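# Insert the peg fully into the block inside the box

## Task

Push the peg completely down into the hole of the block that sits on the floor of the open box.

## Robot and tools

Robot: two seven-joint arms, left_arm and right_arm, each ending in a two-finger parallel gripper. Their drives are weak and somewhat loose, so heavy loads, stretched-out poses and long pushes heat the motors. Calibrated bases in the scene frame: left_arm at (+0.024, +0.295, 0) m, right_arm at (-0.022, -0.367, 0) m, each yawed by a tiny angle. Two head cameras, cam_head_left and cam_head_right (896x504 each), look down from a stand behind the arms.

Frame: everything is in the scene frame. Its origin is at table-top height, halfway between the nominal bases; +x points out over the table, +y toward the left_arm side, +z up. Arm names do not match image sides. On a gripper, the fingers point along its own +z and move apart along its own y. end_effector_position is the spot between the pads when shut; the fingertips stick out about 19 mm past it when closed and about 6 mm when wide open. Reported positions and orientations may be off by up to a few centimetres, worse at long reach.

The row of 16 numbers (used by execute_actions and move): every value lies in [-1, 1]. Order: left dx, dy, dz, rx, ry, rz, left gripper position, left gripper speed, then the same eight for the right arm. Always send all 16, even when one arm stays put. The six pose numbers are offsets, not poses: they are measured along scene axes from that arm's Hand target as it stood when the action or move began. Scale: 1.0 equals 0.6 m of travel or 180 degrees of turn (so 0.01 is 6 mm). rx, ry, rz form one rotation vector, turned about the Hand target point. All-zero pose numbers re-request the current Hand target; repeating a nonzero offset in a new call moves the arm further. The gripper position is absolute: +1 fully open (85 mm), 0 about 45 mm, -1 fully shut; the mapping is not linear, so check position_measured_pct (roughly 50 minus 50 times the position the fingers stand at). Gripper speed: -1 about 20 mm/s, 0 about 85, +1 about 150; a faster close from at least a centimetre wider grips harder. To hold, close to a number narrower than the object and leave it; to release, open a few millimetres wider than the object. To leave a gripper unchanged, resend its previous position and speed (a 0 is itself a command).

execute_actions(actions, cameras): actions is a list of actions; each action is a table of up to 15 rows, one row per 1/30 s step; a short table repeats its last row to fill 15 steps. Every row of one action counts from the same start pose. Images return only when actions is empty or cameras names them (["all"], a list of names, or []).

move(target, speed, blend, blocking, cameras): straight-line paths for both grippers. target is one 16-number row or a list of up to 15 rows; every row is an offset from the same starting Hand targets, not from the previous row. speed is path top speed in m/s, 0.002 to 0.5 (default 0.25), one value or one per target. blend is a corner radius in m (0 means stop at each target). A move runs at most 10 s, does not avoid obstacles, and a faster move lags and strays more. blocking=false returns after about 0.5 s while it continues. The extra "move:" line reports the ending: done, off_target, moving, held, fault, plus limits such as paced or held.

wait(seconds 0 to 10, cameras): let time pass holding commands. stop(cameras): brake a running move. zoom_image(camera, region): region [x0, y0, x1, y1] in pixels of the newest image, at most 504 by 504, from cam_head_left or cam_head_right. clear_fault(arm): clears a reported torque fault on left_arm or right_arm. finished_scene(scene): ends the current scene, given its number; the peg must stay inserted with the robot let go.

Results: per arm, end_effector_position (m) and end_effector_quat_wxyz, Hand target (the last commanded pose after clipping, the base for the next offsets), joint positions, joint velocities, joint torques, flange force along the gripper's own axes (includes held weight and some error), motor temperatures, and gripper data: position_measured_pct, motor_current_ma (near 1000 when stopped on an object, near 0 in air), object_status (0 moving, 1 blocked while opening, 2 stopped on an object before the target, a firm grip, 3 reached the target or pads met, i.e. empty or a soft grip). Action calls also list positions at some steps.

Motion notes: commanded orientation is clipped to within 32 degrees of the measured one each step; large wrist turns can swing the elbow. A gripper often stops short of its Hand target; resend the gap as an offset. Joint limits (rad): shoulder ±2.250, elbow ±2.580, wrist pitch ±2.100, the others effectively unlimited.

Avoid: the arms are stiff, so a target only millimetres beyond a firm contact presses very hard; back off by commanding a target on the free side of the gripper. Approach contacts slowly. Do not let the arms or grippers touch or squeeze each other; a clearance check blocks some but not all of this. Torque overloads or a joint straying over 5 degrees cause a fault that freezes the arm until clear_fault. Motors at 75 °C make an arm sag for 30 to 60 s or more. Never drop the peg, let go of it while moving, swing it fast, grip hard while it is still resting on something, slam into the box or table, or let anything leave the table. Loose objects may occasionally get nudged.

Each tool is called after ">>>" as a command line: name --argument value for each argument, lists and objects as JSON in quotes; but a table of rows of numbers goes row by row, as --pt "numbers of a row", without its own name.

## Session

>>> execute_actions --actions '[]'

>>> zoom_image --camera "cam_head_left" --region '[340, 290, 500, 410]'

>>> zoom_image --camera "cam_head_right" --region '[340, 290, 500, 410]'

Scene clock: 0.00 s.
left_arm: end_effector_position=(+0.6266, +0.5252, +0.2897) position_measured_pct=0.0 object_status=3 motor_current_ma=0 end_effector_quat_wxyz=(-0.045, +0.886, +0.453, +0.093) | right_arm: end_effector_position=(+0.7408, -0.4670, +0.3603) position_measured_pct=0.0 object_status=3 motor_current_ma=0 end_effector_quat_wxyz=(-0.074, +0.951, -0.126, +0.274)
Joint positions: left_arm=[-0.546 0.762 0.561 0.89 -0.522 1.425 -0.758] | right_arm=[0.418 0.83 -0.715 0.664 0.465 1.187 4.406]
Joint velocities: within noise
Joint torques (N m): no reading
Motor temperatures (°C): left_arm=[34 33 31 31 39 36 40] | right_arm=[32 32 28 33 39 35 38]
Flange force (N): no reading
Hand target: left_arm +0.6266, +0.5252, +0.2897; -0.045, +0.886, +0.453, +0.093 | right_arm +0.7408, -0.4670, +0.3603; -0.074, +0.951, -0.126, +0.274
Tool commands: left_gripper/position=+1.0 left_gripper/speed=+1.0 right_gripper/position=+1.0 right_gripper/speed=+1.0

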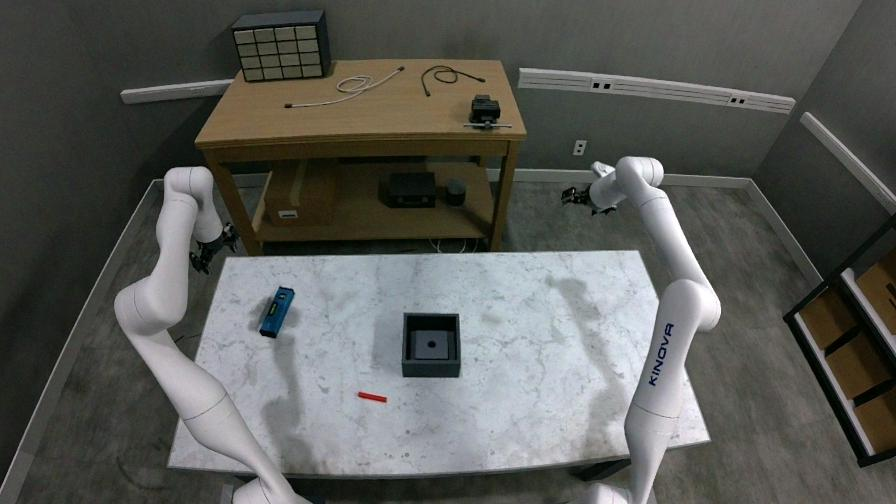

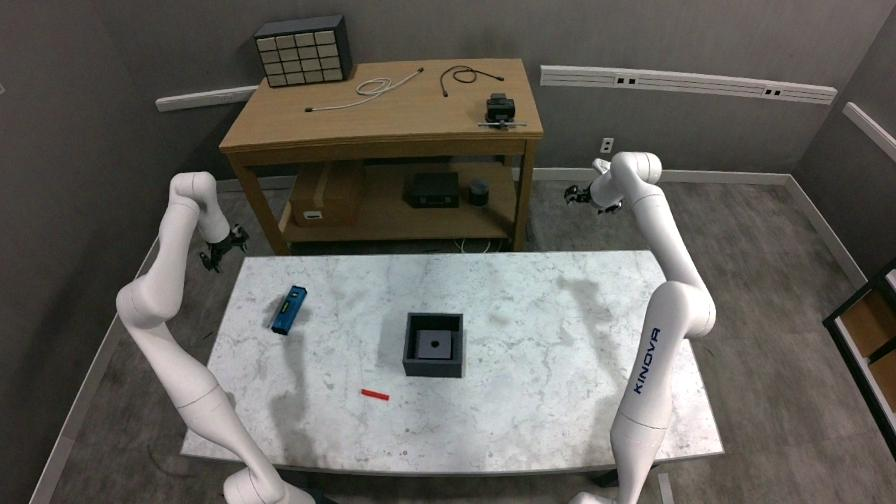

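Scaled by 3.150.

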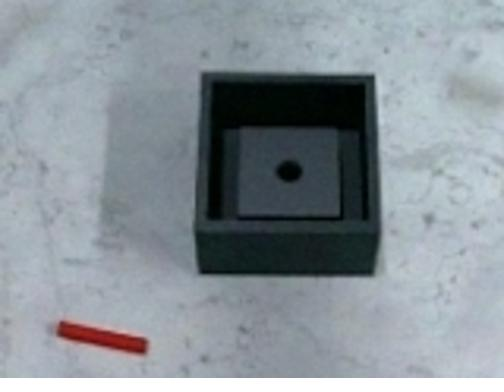

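Scaled by 3.150.

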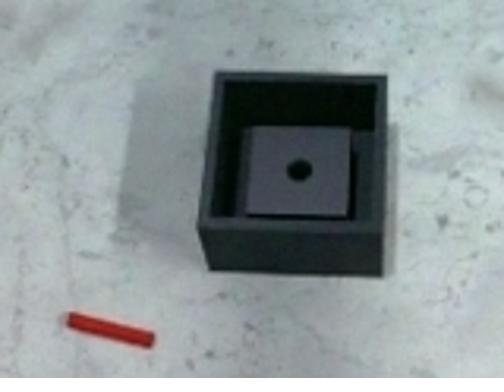

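>>> move --target '[-0.466,-0.715,-0.31,0.1695,-0.075,0.1256,0,0,0,0,0,0,0,0,1,1]' --speed 0.4 --cameras '["all"]'

>>> zoom_image --camera "cam_head_left" --region '[340, 340, 420, 420]'

>>> zoom_image --camera "cam_head_right" --region '[340, 340, 420, 420]'

Scene clock: 28.37 s.
left_arm: end_effector_position=(+0.3470, +0.0962, +0.1037) position_measured_pct=49.8 object_status=3 motor_current_ma=0 end_effector_quat_wxyz=(-0.239, +0.722, +0.577, +0.299) | right_arm: end_effector_position=(+0.7408, -0.4670, +0.3603) position_measured_pct=0.0 object_status=3 motor_current_ma=0 end_effector_quat_wxyz=(-0.074, +0.951, -0.126, +0.274)
Joint positions: left_arm=[0.694 0.86 0.428 1.691 -0.811 1.447 1.295] | right_arm=[0.418 0.83 -0.715 0.664 0.465 1.187 4.406]
Joint torques (N m): left_arm=[-0.36 -19.54 2.5 -3.54 -0.93 2.38 0.27] | right_arm=[1.18 -24.28 -3.83 -10.01 0.53 -1.3 -0.01]
Flange force (N): left_arm=[-2.9 1.4 0.9] | right_arm=[-6.8 -1.5 -0.2]
Hand target: left_arm +0.3470, +0.0962, +0.1037; -0.239, +0.722, +0.577, +0.299 | right_arm +0.7408, -0.4670, +0.3603; -0.074, +0.951, -0.126, +0.274
Off the commanded pose: left_arm 0.000 m, 0 deg | right_arm 0.000 m, 0 deg.
move: done

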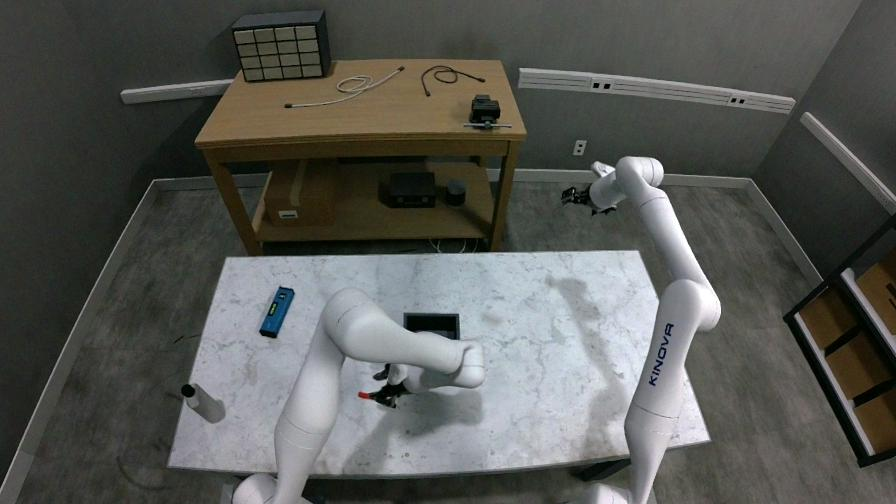

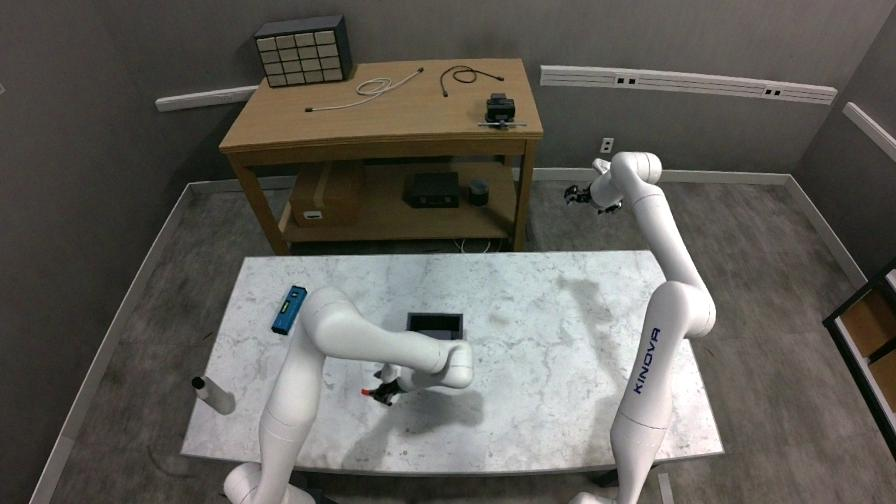

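Scaled by 6.300.

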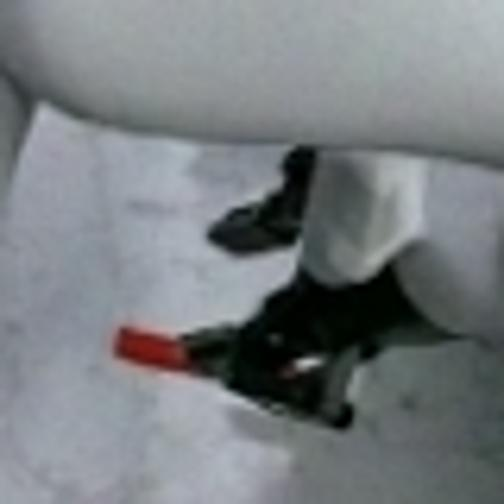

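Scaled by 6.300.

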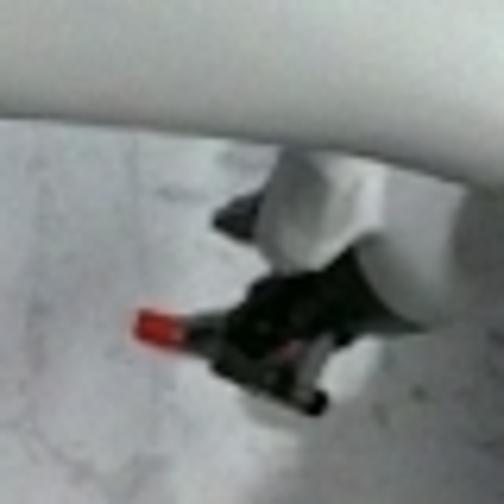

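>>> move --pt "0 0 -0.105 0 0 0 0 0 0 0 0 0 0 0 1 1" --pt "0 0 -0.127 0 0 0 0 0 0 0 0 0 0 0 1 1" --speed '[0.15,0.04]' --cameras '["all"]'

>>> zoom_image --camera "cam_head_left" --region '[340, 350, 420, 430]'

>>> zoom_image --camera "cam_head_right" --region '[340, 350, 420, 430]'

Scene clock: 38.40 s.
left_arm: end_effector_position=(+0.3470, +0.0962, +0.0275) position_measured_pct=49.8 object_status=3 motor_current_ma=0 end_effector_quat_wxyz=(-0.239, +0.722, +0.577, +0.299) | right_arm: end_effector_position=(+0.7408, -0.4670, +0.3603) position_measured_pct=0.0 object_status=3 motor_current_ma=0 end_effector_quat_wxyz=(-0.074, +0.951, -0.126, +0.274)
Joint positions: left_arm=[0.718 1.011 0.388 1.69 -0.873 1.334 1.392] | right_arm=[0.418 0.83 -0.715 0.664 0.465 1.187 4.406]
Joint torques (N m): left_arm=[-0.37 -20.24 2.45 -2.44 -0.67 2.32 0.23] | right_arm=[1.14 -24.26 -3.81 -10.01 0.5 -1.28 -0.04]
Flange force (N): left_arm=[-2.8 1.1 1.0] | right_arm=[-7.0 -1.4 -0.2]
Hand target: left_arm +0.3470, +0.0962, +0.0275; -0.239, +0.722, +0.577, +0.299 | right_arm +0.7408, -0.4670, +0.3603; -0.074, +0.951, -0.126, +0.274
Off the commanded pose: left_arm 0.000 m, 0 deg | right_arm 0.000 m, 0 deg.
move: done

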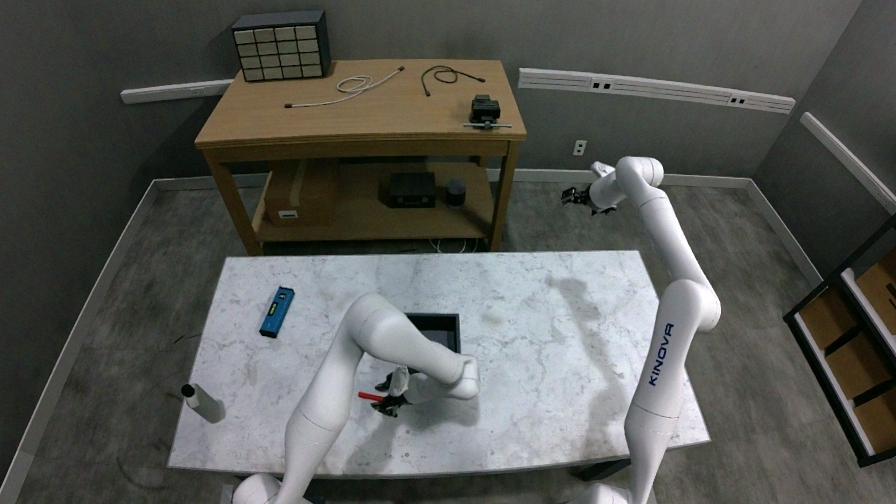

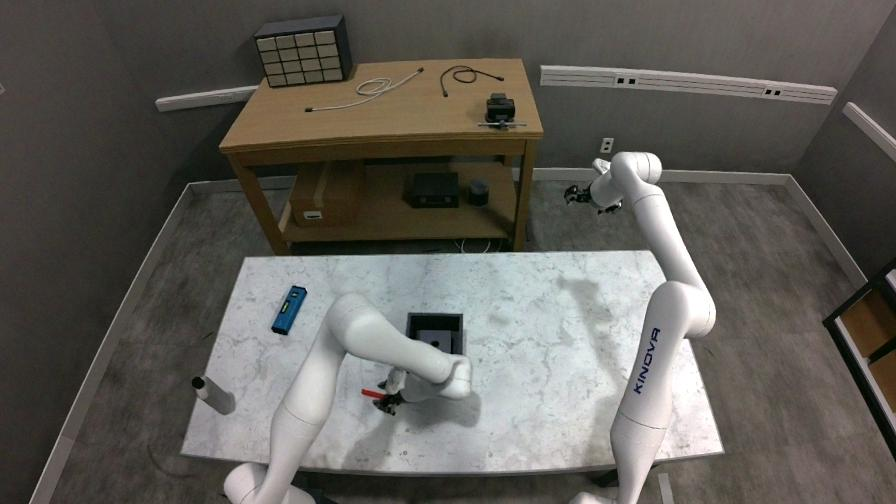

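Scaled by 6.300.

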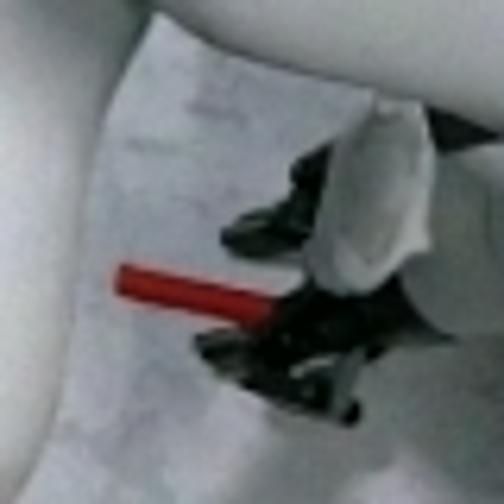

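Scaled by 6.300.

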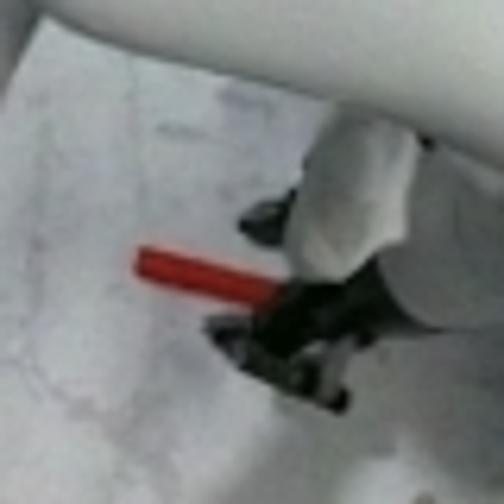

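>>> move --pt "-0.0055 -0.0243 0 0 0 0 0 0 0 0 0 0 0 0 1 1" --pt "-0.0055 -0.0243 -0.0075 0 0 0 0 0 0 0 0 0 0 0 1 1" --speed '[0.08,0.03]' --cameras '["all"]'

>>> zoom_image --camera "cam_head_left" --region '[340, 350, 420, 430]'

Scene clock: 50.67 s.
left_arm: end_effector_position=(+0.3437, +0.0816, +0.0230) position_measured_pct=49.8 object_status=3 motor_current_ma=0 end_effector_quat_wxyz=(-0.239, +0.722, +0.577, +0.299) | right_arm: end_effector_position=(+0.7408, -0.4670, +0.3603) position_measured_pct=0.0 object_status=3 motor_current_ma=0 end_effector_quat_wxyz=(-0.074, +0.951, -0.126, +0.274)
Joint positions: left_arm=[0.742 1.033 0.393 1.649 -0.862 1.355 1.392] | right_arm=[0.418 0.83 -0.715 0.664 0.465 1.187 4.406]
Joint torques (N m): left_arm=[-0.44 -20.65 2.52 -2.56 -0.67 2.3 0.17] | right_arm=[1.18 -24.28 -3.84 -10.02 0.51 -1.29 -0.05]
Flange force (N): left_arm=[-3.1 0.9 1.0] | right_arm=[-6.8 -1.5 -0.2]
Hand target: left_arm +0.3437, +0.0816, +0.0230; -0.239, +0.722, +0.577, +0.299 | right_arm +0.7408, -0.4670, +0.3603; -0.074, +0.951, -0.126, +0.274
Off the commanded pose: left_arm 0.000 m, 0 deg | right_arm 0.000 m, 0 deg.
move: done

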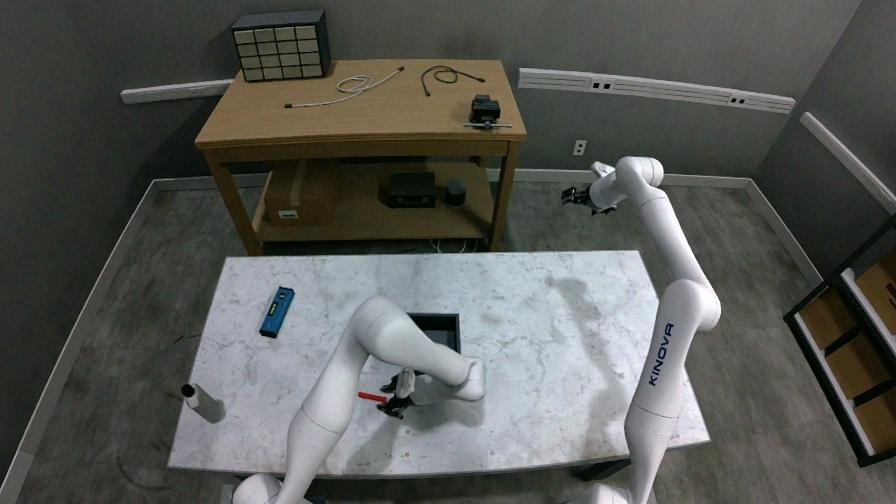

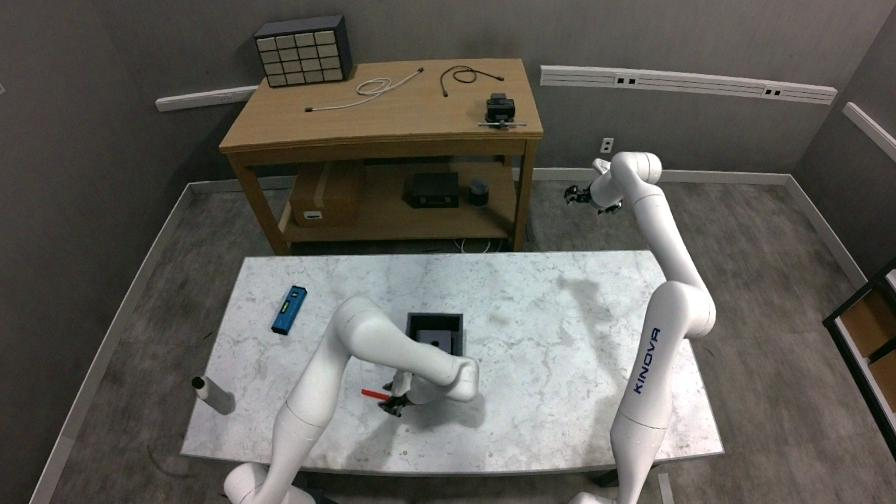

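Scaled by 6.300.

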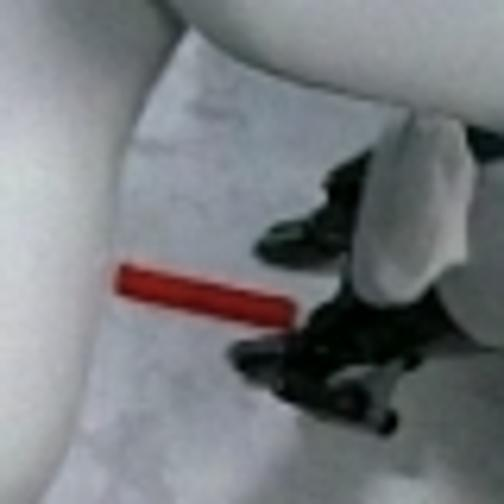

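>>> move --pt "-0.001 -0.006 0 0 0 0 0 0 0 0 0 0 0 0 1 1" --pt "-0.001 -0.006 -0.01 0 0 0 0 0 0 0 0 0 0 0 1 1" --speed '[0.08,0.03]'

Scene clock: 55.90 s.
left_arm: end_effector_position=(+0.3431, +0.0781, +0.0172) position_measured_pct=49.8 object_status=3 motor_current_ma=0 end_effector_quat_wxyz=(-0.239, +0.722, +0.577, +0.299) | right_arm: end_effector_position=(+0.7408, -0.4670, +0.3603) position_measured_pct=0.0 object_status=3 motor_current_ma=0 end_effector_quat_wxyz=(-0.074, +0.951, -0.126, +0.274)
Joint positions: left_arm=[0.749 1.049 0.391 1.637 -0.863 1.354 1.397] | right_arm=[0.418 0.83 -0.715 0.664 0.465 1.187 4.406]
Joint torques (N m): left_arm=[-1.31 -1.6 4.49 -3.82 -0.14 -9.74 0.24] | right_arm=[1.13 -24.26 -3.84 -10.02 0.52 -1.29 -0.03]
Flange force (N): left_arm=[34.1 -3.5 -37.4] | right_arm=[-7.0 -1.4 -0.2]
Hand target: left_arm +0.3431, +0.0781, +0.0170; -0.239, +0.722, +0.577, +0.299 | right_arm +0.7408, -0.4670, +0.3603; -0.074, +0.951, -0.126, +0.274
Off the commanded pose: left_arm 0.000 m, 0 deg | right_arm 0.000 m, 0 deg.
move: done

>>> move --pt "0 0 0.0105 0 0 0 0 0 0 0 0 0 0 0 1 1" --pt "0 0 0.0105 0 0 0 -1 -0.7 0 0 0 0 0 0 1 1" --speed 0.05 --cameras '["all"]'

>>> zoom_image --camera "cam_head_left" --region '[340, 350, 420, 430]'

Scene clock: 62.07 s.
left_arm: end_effector_position=(+0.3431, +0.0780, +0.0233) position_measured_pct=86.1 object_status=0 motor_current_ma=1000 end_effector_quat_wxyz=(-0.239, +0.722, +0.577, +0.299) | right_arm: end_effector_position=(+0.7408, -0.4670, +0.3603) position_measured_pct=0.0 object_status=3 motor_current_ma=0 end_effector_quat_wxyz=(-0.074, +0.951, -0.126, +0.274)
Joint positions: left_arm=[0.747 1.036 0.395 1.639 -0.858 1.362 1.391] | right_arm=[0.418 0.83 -0.715 0.664 0.465 1.187 4.406]
Joint torques (N m): left_arm=[-0.94 -17.07 2.38 -2.24 -0.44 0.61 0.24] | right_arm=[1.2 -24.26 -3.81 -10 0.51 -1.29 -0.01]
Flange force (N): left_arm=[2.6 0.9 -6.6] | right_arm=[-6.8 -1.5 -0.2]
Hand target: left_arm +0.3431, +0.0781, +0.0233; -0.239, +0.722, +0.577, +0.299 | right_arm +0.7408, -0.4670, +0.3603; -0.074, +0.951, -0.126, +0.274
Off the commanded pose: left_arm 0.000 m, 0 deg | right_arm 0.000 m, 0 deg.
move: done

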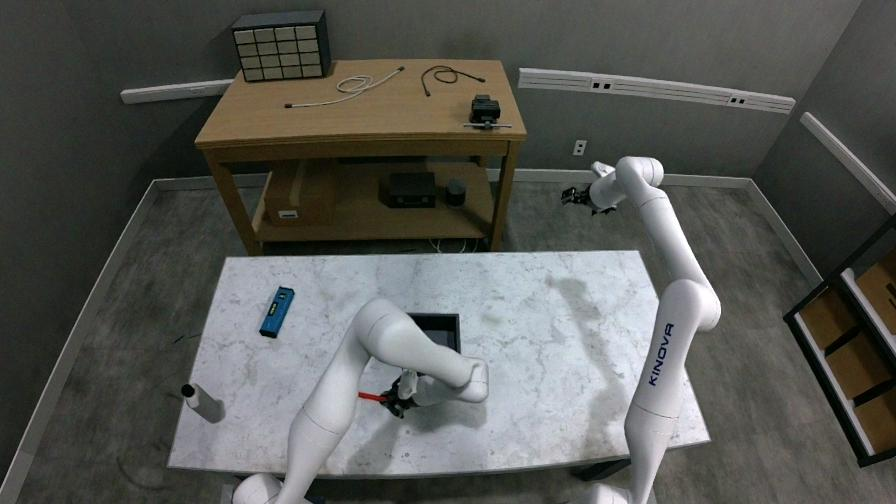

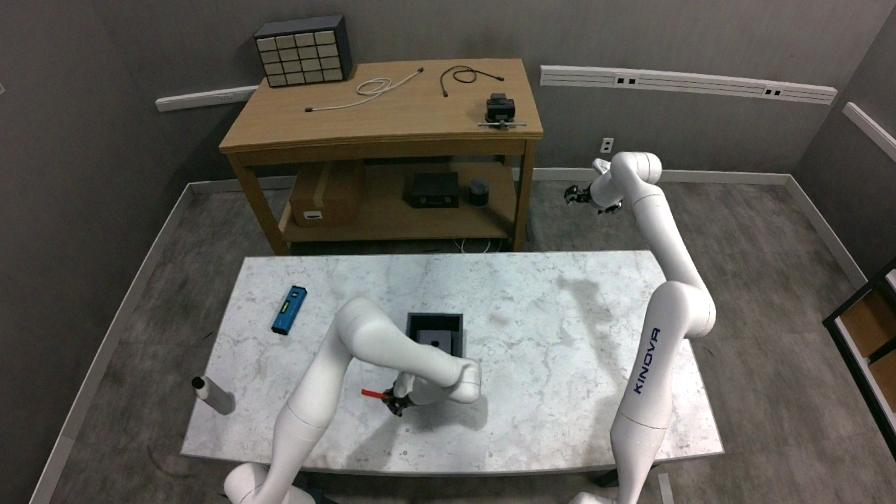

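Scaled by 6.300.

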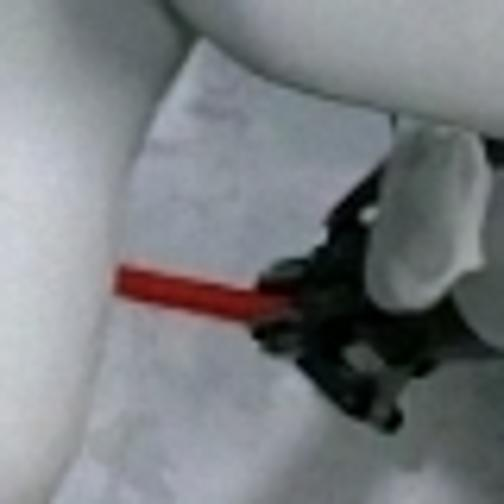

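>>> move --pt "0 0 0.31 0 0 0 -1 -0.7 0 0 0 0 0 0 1 1" --pt "0.235 -0.187 0.2945 -0.498 0.0556 0.0556 -1 -0.7 0 0 0 0 0 0 1 1" --speed '[0.2,0.4]' --blend '[0.02,0]' --cameras '["all"]'

>>> zoom_image --camera "cam_head_left" --region '[400, 300, 480, 380]'

>>> zoom_image --camera "cam_head_right" --region '[400, 300, 480, 380]'

Scene clock: 79.23 s.
left_arm: end_effector_position=(+0.4841, -0.0341, +0.2000) position_measured_pct=86.1 object_status=2 motor_current_ma=1000 end_effector_quat_wxyz=(+0.271, +0.653, +0.654, -0.271) | right_arm: end_effector_position=(+0.7408, -0.4670, +0.3603) position_measured_pct=0.0 object_status=3 motor_current_ma=0 end_effector_quat_wxyz=(-0.074, +0.951, -0.126, +0.274)
Joint positions: left_arm=[-0.388 0.843 1.023 1.726 0.085 0.597 0.248] | right_arm=[0.418 0.83 -0.715 0.664 0.465 1.187 4.406]
Joint torques (N m): left_arm=[-0.38 -17.26 8.34 -6.12 0.78 -0.18 0.19] | right_arm=[1.18 -24.23 -3.82 -10.01 0.52 -1.29 -0.03]
Flange force (N): left_arm=[2.0 1.8 4.6] | right_arm=[-6.9 -1.5 -0.2]
Hand target: left_arm +0.4841, -0.0342, +0.2000; +0.271, +0.653, +0.654, -0.271 | right_arm +0.7408, -0.4670, +0.3603; -0.074, +0.951, -0.126, +0.274
Off the commanded pose: left_arm 0.000 m, 0 deg | right_arm 0.000 m, 0 deg.
move: done

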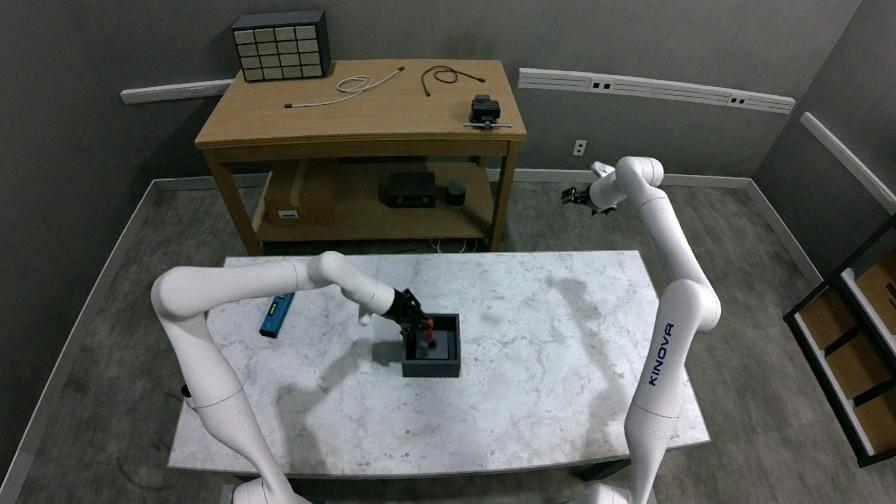

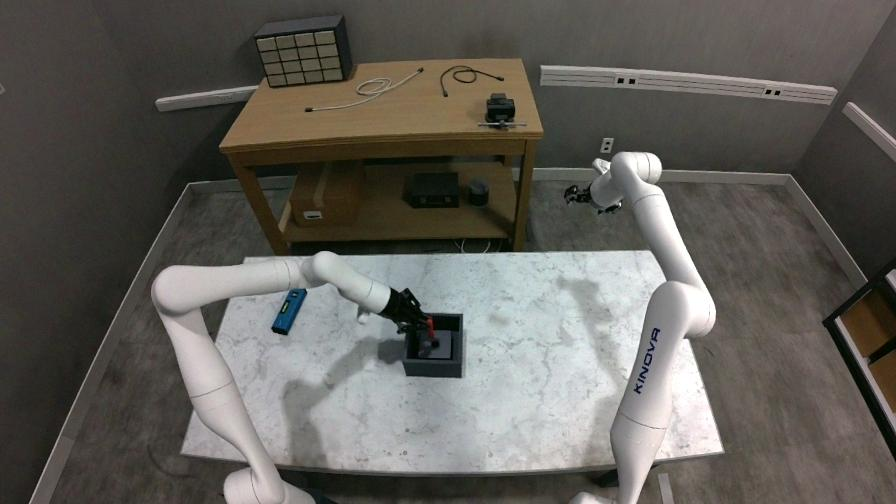

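Scaled by 6.300.

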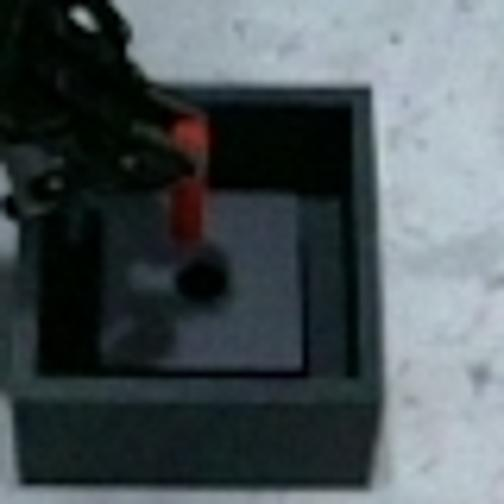

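Scaled by 6.300.

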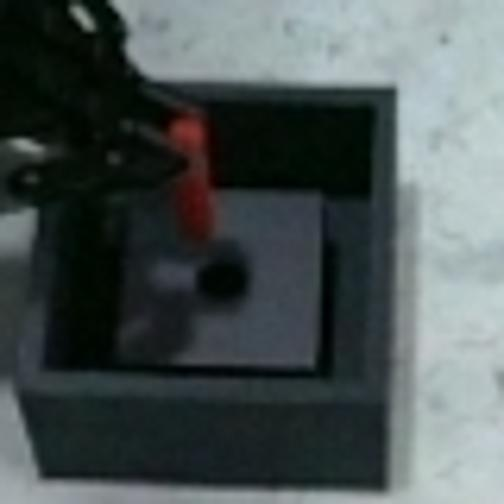

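>>> move --target '[0.0067,-0.0092,-0.083,0,-0.0167,0,-1,-0.7,0,0,0,0,0,0,1,1]' --speed 0.15 --cameras '["all"]'

>>> zoom_image --camera "cam_head_left" --region '[410, 315, 450, 365]'

>>> zoom_image --camera "cam_head_right" --region '[410, 315, 450, 365]'

Scene clock: 91.73 s.
left_arm: end_effector_position=(+0.4881, -0.0396, +0.1502) position_measured_pct=86.1 object_status=2 motor_current_ma=1000 end_effector_quat_wxyz=(+0.288, +0.660, +0.646, -0.254) | right_arm: end_effector_position=(+0.7408, -0.4670, +0.3603) position_measured_pct=0.0 object_status=3 motor_current_ma=0 end_effector_quat_wxyz=(-0.074, +0.951, -0.126, +0.274)
Joint positions: left_arm=[-0.357 0.925 0.982 1.789 0.042 0.435 0.188] | right_arm=[0.418 0.83 -0.715 0.664 0.465 1.187 4.406]
Joint torques (N m): left_arm=[-0.45 -17.44 8.76 -4.99 0.43 -0.28 0.21] | right_arm=[1.18 -24.25 -3.83 -10.04 0.52 -1.31 -0.04]
Flange force (N): left_arm=[1.3 1.4 4.4] | right_arm=[-7.0 -1.5 -0.2]
Hand target: left_arm +0.4881, -0.0397, +0.1502; +0.288, +0.660, +0.646, -0.254 | right_arm +0.7408, -0.4670, +0.3603; -0.074, +0.951, -0.126, +0.274
Off the commanded pose: left_arm 0.000 m, 0 deg | right_arm 0.000 m, 0 deg.
move: done

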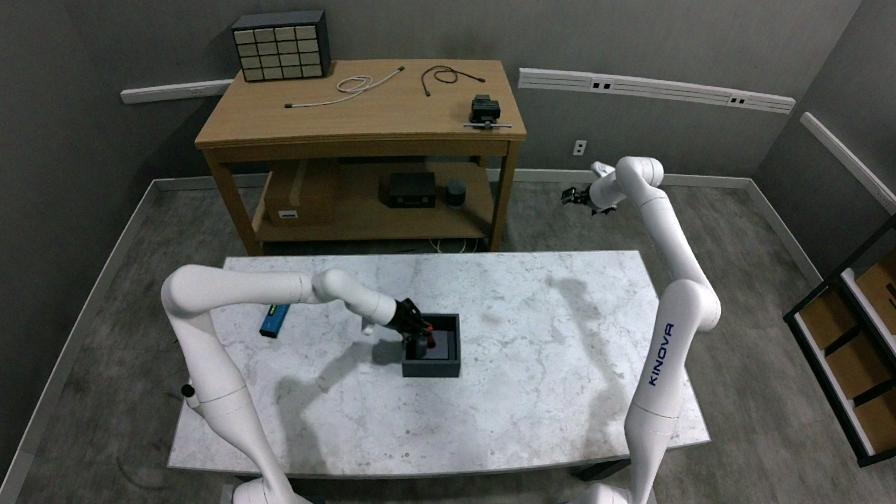

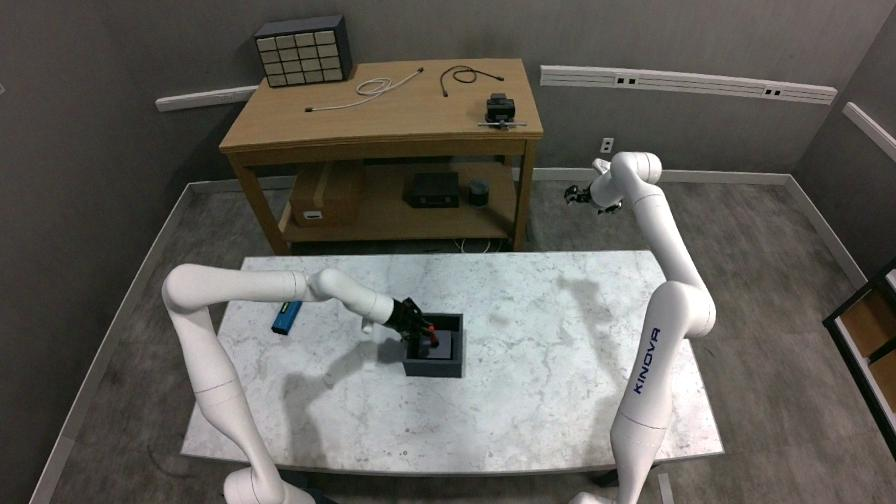

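Scaled by 10.080.

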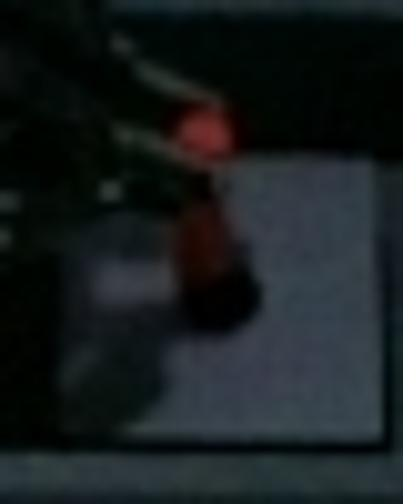

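Scaled by 10.080.

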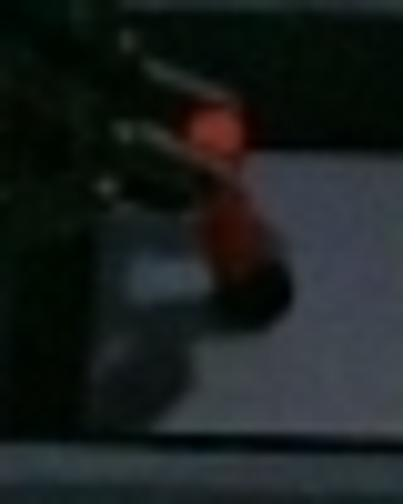

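>>> move --pt "0.0015 -0.0075 0 0 0 0 -1 -0.7 0 0 0 0 0 0 1 1" --pt "0.0015 -0.0075 -0.025 0 0 0 -1 -0.7 0 0 0 0 0 0 1 1" --speed 0.05 --cameras '["all"]'

>>> zoom_image --camera "cam_head_left" --region '[410, 315, 450, 365]'

>>> zoom_image --camera "cam_head_right" --region '[410, 315, 450, 365]'

Scene clock: 103.00 s.
left_arm: end_effector_position=(+0.4890, -0.0443, +0.1353) position_measured_pct=86.1 object_status=2 motor_current_ma=1000 end_effector_quat_wxyz=(+0.288, +0.660, +0.646, -0.254) | right_arm: end_effector_position=(+0.7408, -0.4670, +0.3603) position_measured_pct=0.0 object_status=3 motor_current_ma=0 end_effector_quat_wxyz=(-0.074, +0.951, -0.126, +0.274)
Joint positions: left_arm=[-0.338 0.954 0.966 1.79 0.033 0.404 0.18] | right_arm=[0.418 0.83 -0.715 0.664 0.465 1.187 4.406]
Joint torques (N m): left_arm=[0.56 -3.54 -8.55 1.5 -3.27 -0.13 -0.03] | right_arm=[1.18 -24.25 -3.79 -10.02 0.53 -1.28 -0.05]
Flange force (N): left_arm=[-28.0 -2.2 -35.4] | right_arm=[-7.0 -1.4 -0.2]
Hand target: left_arm +0.4890, -0.0442, +0.1352; +0.288, +0.660, +0.646, -0.254 | right_arm +0.7408, -0.4670, +0.3603; -0.074, +0.951, -0.126, +0.274
Off the commanded pose: left_arm 0.000 m, 0 deg | right_arm 0.000 m, 0 deg.
move: done

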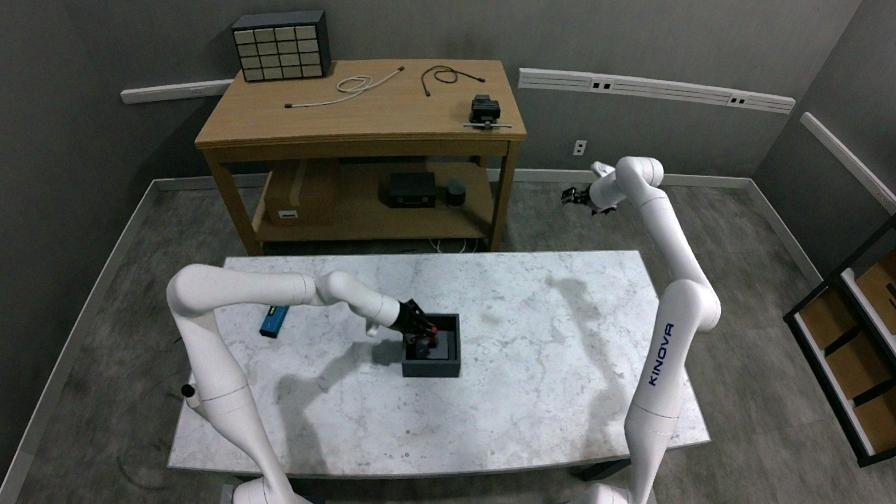

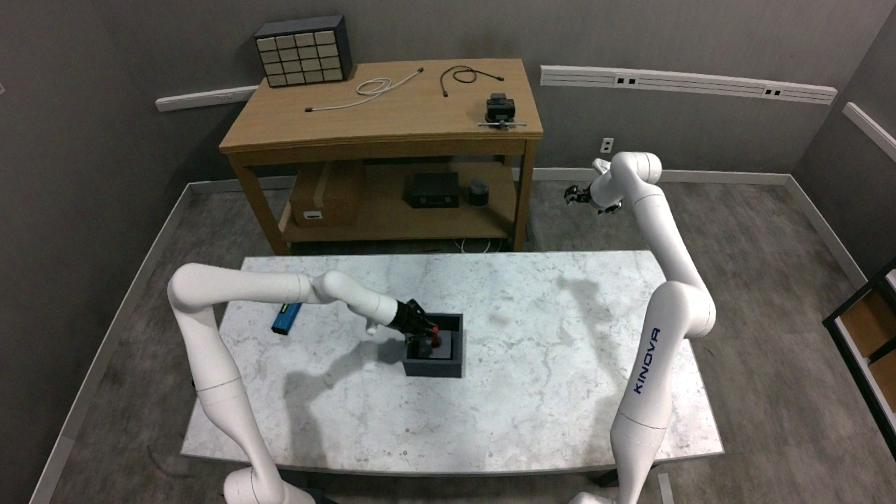

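Scaled by 10.080.

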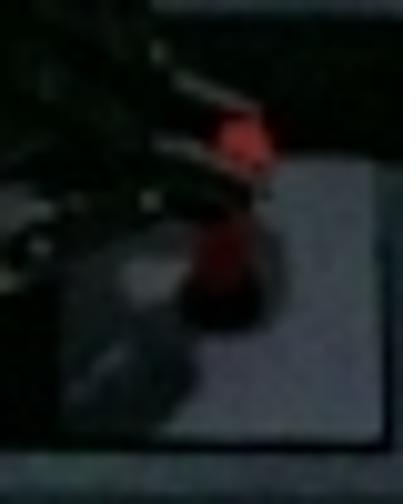

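Scaled by 10.080.

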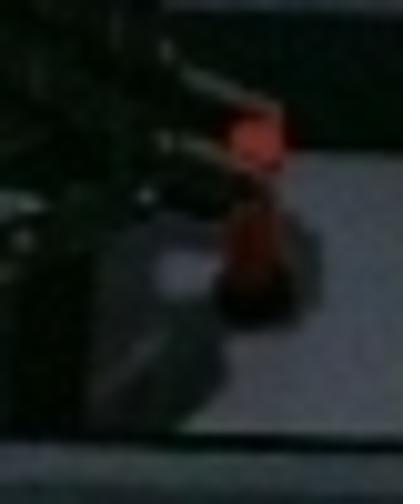

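>>> move --pt "0 0 0.01 0 0 0 -1 -0.7 0 0 0 0 0 0 1 1" --pt "-0.0083 0 0.01 0 0 0 -1 -0.7 0 0 0 0 0 0 1 1" --pt "-0.0083 0 -0.005 0 0 0 -1 -0.7 0 0 0 0 0 0 1 1" --speed 0.05 --cameras '["all"]'

>>> zoom_image --camera "cam_head_left" --region '[410, 315, 450, 365]'

>>> zoom_image --camera "cam_head_right" --region '[410, 315, 450, 365]'

Scene clock: 118.33 s.
left_arm: end_effector_position=(+0.4840, -0.0442, +0.1323) position_measured_pct=86.1 object_status=2 motor_current_ma=1000 end_effector_quat_wxyz=(+0.288, +0.660, +0.646, -0.254) | right_arm: end_effector_position=(+0.7408, -0.4670, +0.3603) position_measured_pct=0.0 object_status=3 motor_current_ma=0 end_effector_quat_wxyz=(-0.074, +0.951, -0.126, +0.274)
Joint positions: left_arm=[-0.34 0.955 0.966 1.809 0.033 0.386 0.178] | right_arm=[0.418 0.83 -0.715 0.664 0.465 1.187 4.406]
Joint torques (N m): left_arm=[-1.15 0.09 -15.12 2.56 -4.57 -0.15 0.11] | right_arm=[1.15 -24.26 -3.81 -9.99 0.49 -1.3 -0.03]
Flange force (N): left_arm=[-38.8 -4.6 -44.4] | right_arm=[-6.7 -1.4 -0.2]
Hand target: left_arm +0.4841, -0.0442, +0.1322; +0.288, +0.660, +0.646, -0.253 | right_arm +0.7408, -0.4670, +0.3603; -0.074, +0.951, -0.126, +0.274
Off the commanded pose: left_arm 0.000 m, 0 deg | right_arm 0.000 m, 0 deg.
move: done

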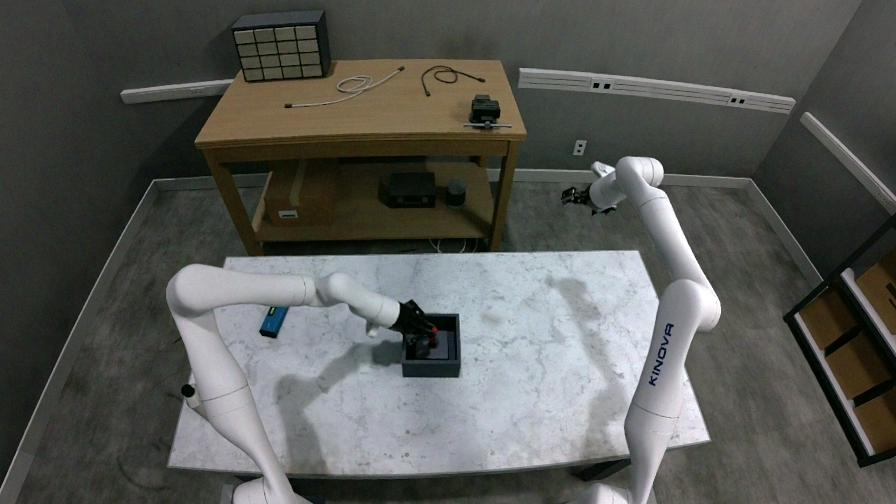

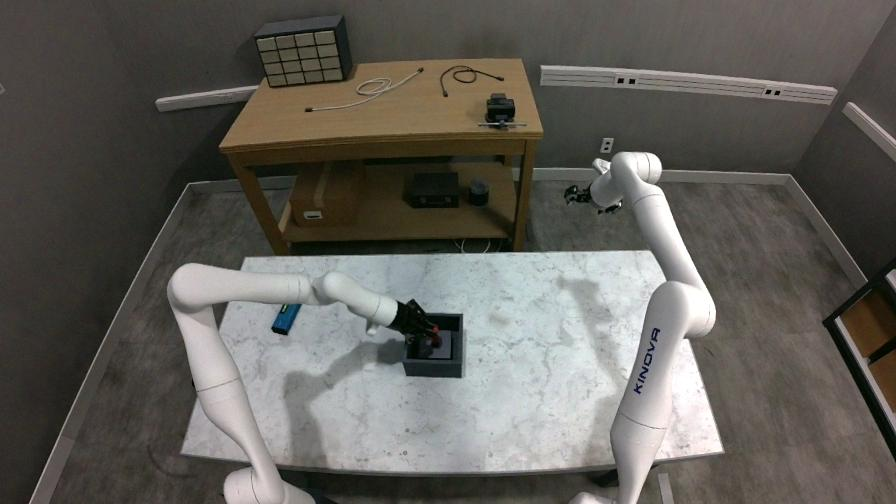

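Scaled by 10.080.

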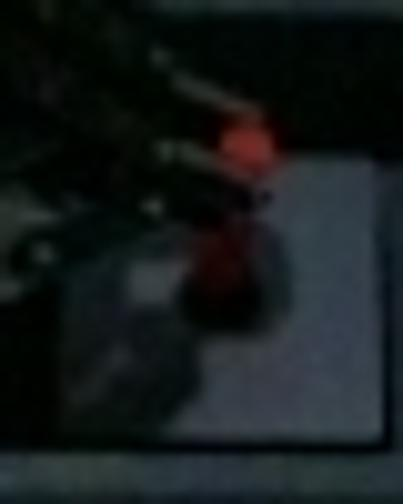

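Scaled by 10.080.

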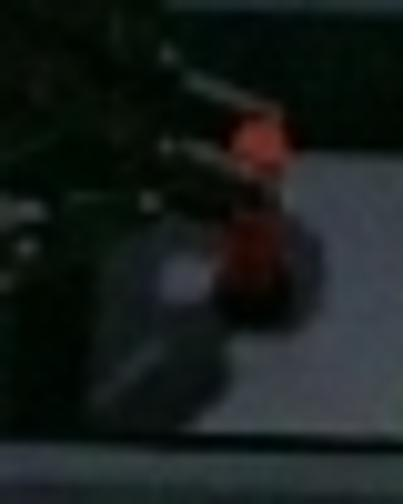

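>>> move --pt "0 0 0.01 0 0 0 -1 -0.7 0 0 0 0 0 0 1 1" --pt "-0.007 0.0015 0.01 0 0 0 -1 -0.7 0 0 0 0 0 0 1 1" --pt "-0.007 0.0015 0.0035 0 0 0 -1 -0.7 0 0 0 0 0 0 1 1" --speed 0.05 --cameras '["all"]'

>>> zoom_image --camera "cam_head_left" --region '[410, 315, 450, 365]'

>>> zoom_image --camera "cam_head_right" --region '[410, 315, 450, 365]'

Scene clock: 128.00 s.
left_arm: end_effector_position=(+0.4799, -0.0433, +0.1344) position_measured_pct=86.1 object_status=2 motor_current_ma=1000 end_effector_quat_wxyz=(+0.288, +0.660, +0.646, -0.254) | right_arm: end_effector_position=(+0.7408, -0.4670, +0.3603) position_measured_pct=0.0 object_status=3 motor_current_ma=0 end_effector_quat_wxyz=(-0.074, +0.951, -0.126, +0.274)
Joint positions: left_arm=[-0.346 0.947 0.971 1.824 0.036 0.38 0.18] | right_arm=[0.418 0.83 -0.715 0.664 0.465 1.187 4.406]
Joint torques (N m): left_arm=[0.66 -8.31 -1.67 0.05 -1.6 0.44 0.31] | right_arm=[1.21 -24.27 -3.83 -10.02 0.53 -1.28 -0.04]
Flange force (N): left_arm=[-16.8 0.1 -20.4] | right_arm=[-6.9 -1.5 -0.2]
Hand target: left_arm +0.4799, -0.0433, +0.1343; +0.288, +0.660, +0.646, -0.254 | right_arm +0.7408, -0.4670, +0.3603; -0.074, +0.951, -0.126, +0.274
Off the commanded pose: left_arm 0.000 m, 0 deg | right_arm 0.000 m, 0 deg.
move: done

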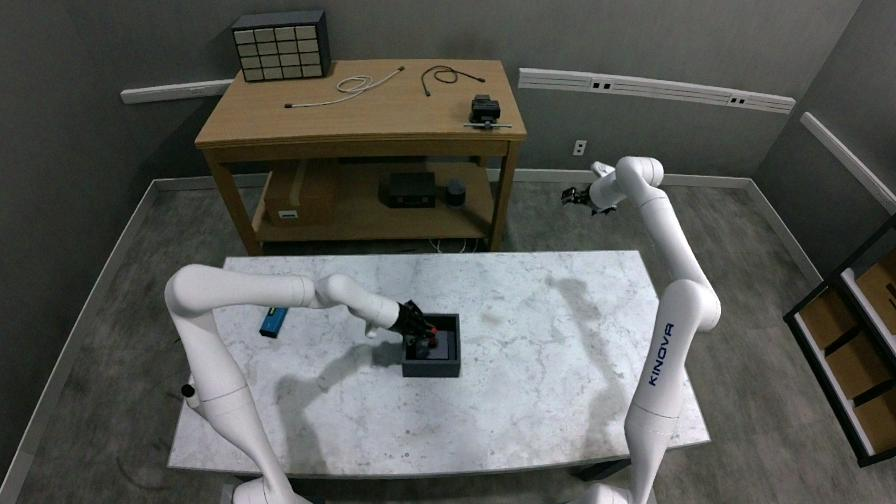

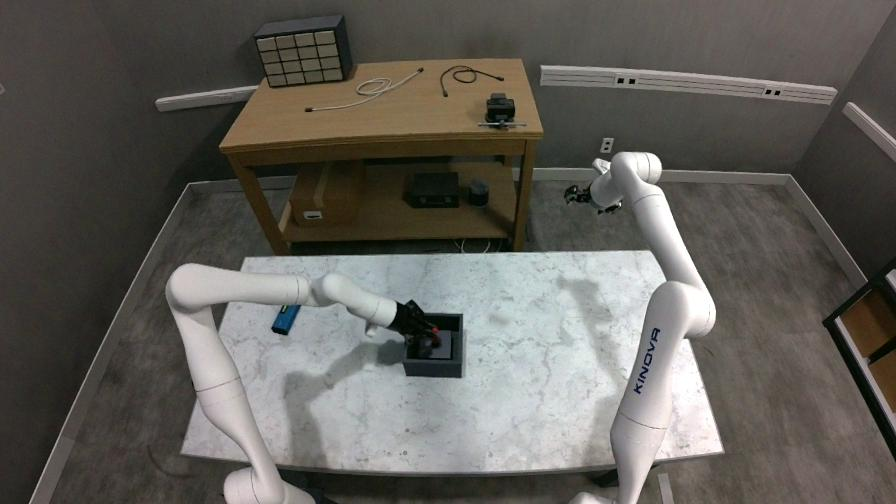

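Scaled by 10.080.

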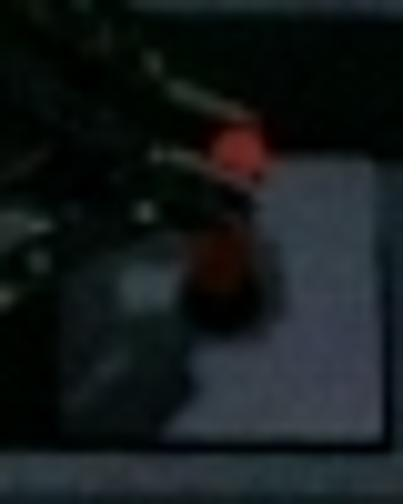

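Scaled by 10.080.

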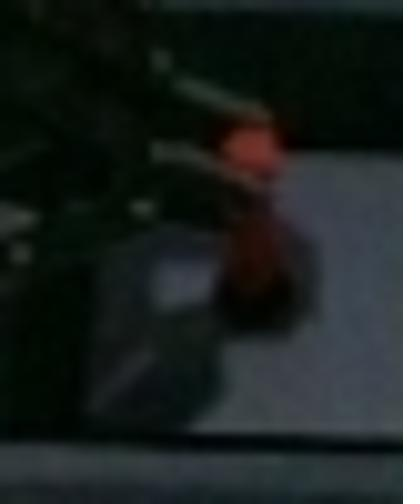

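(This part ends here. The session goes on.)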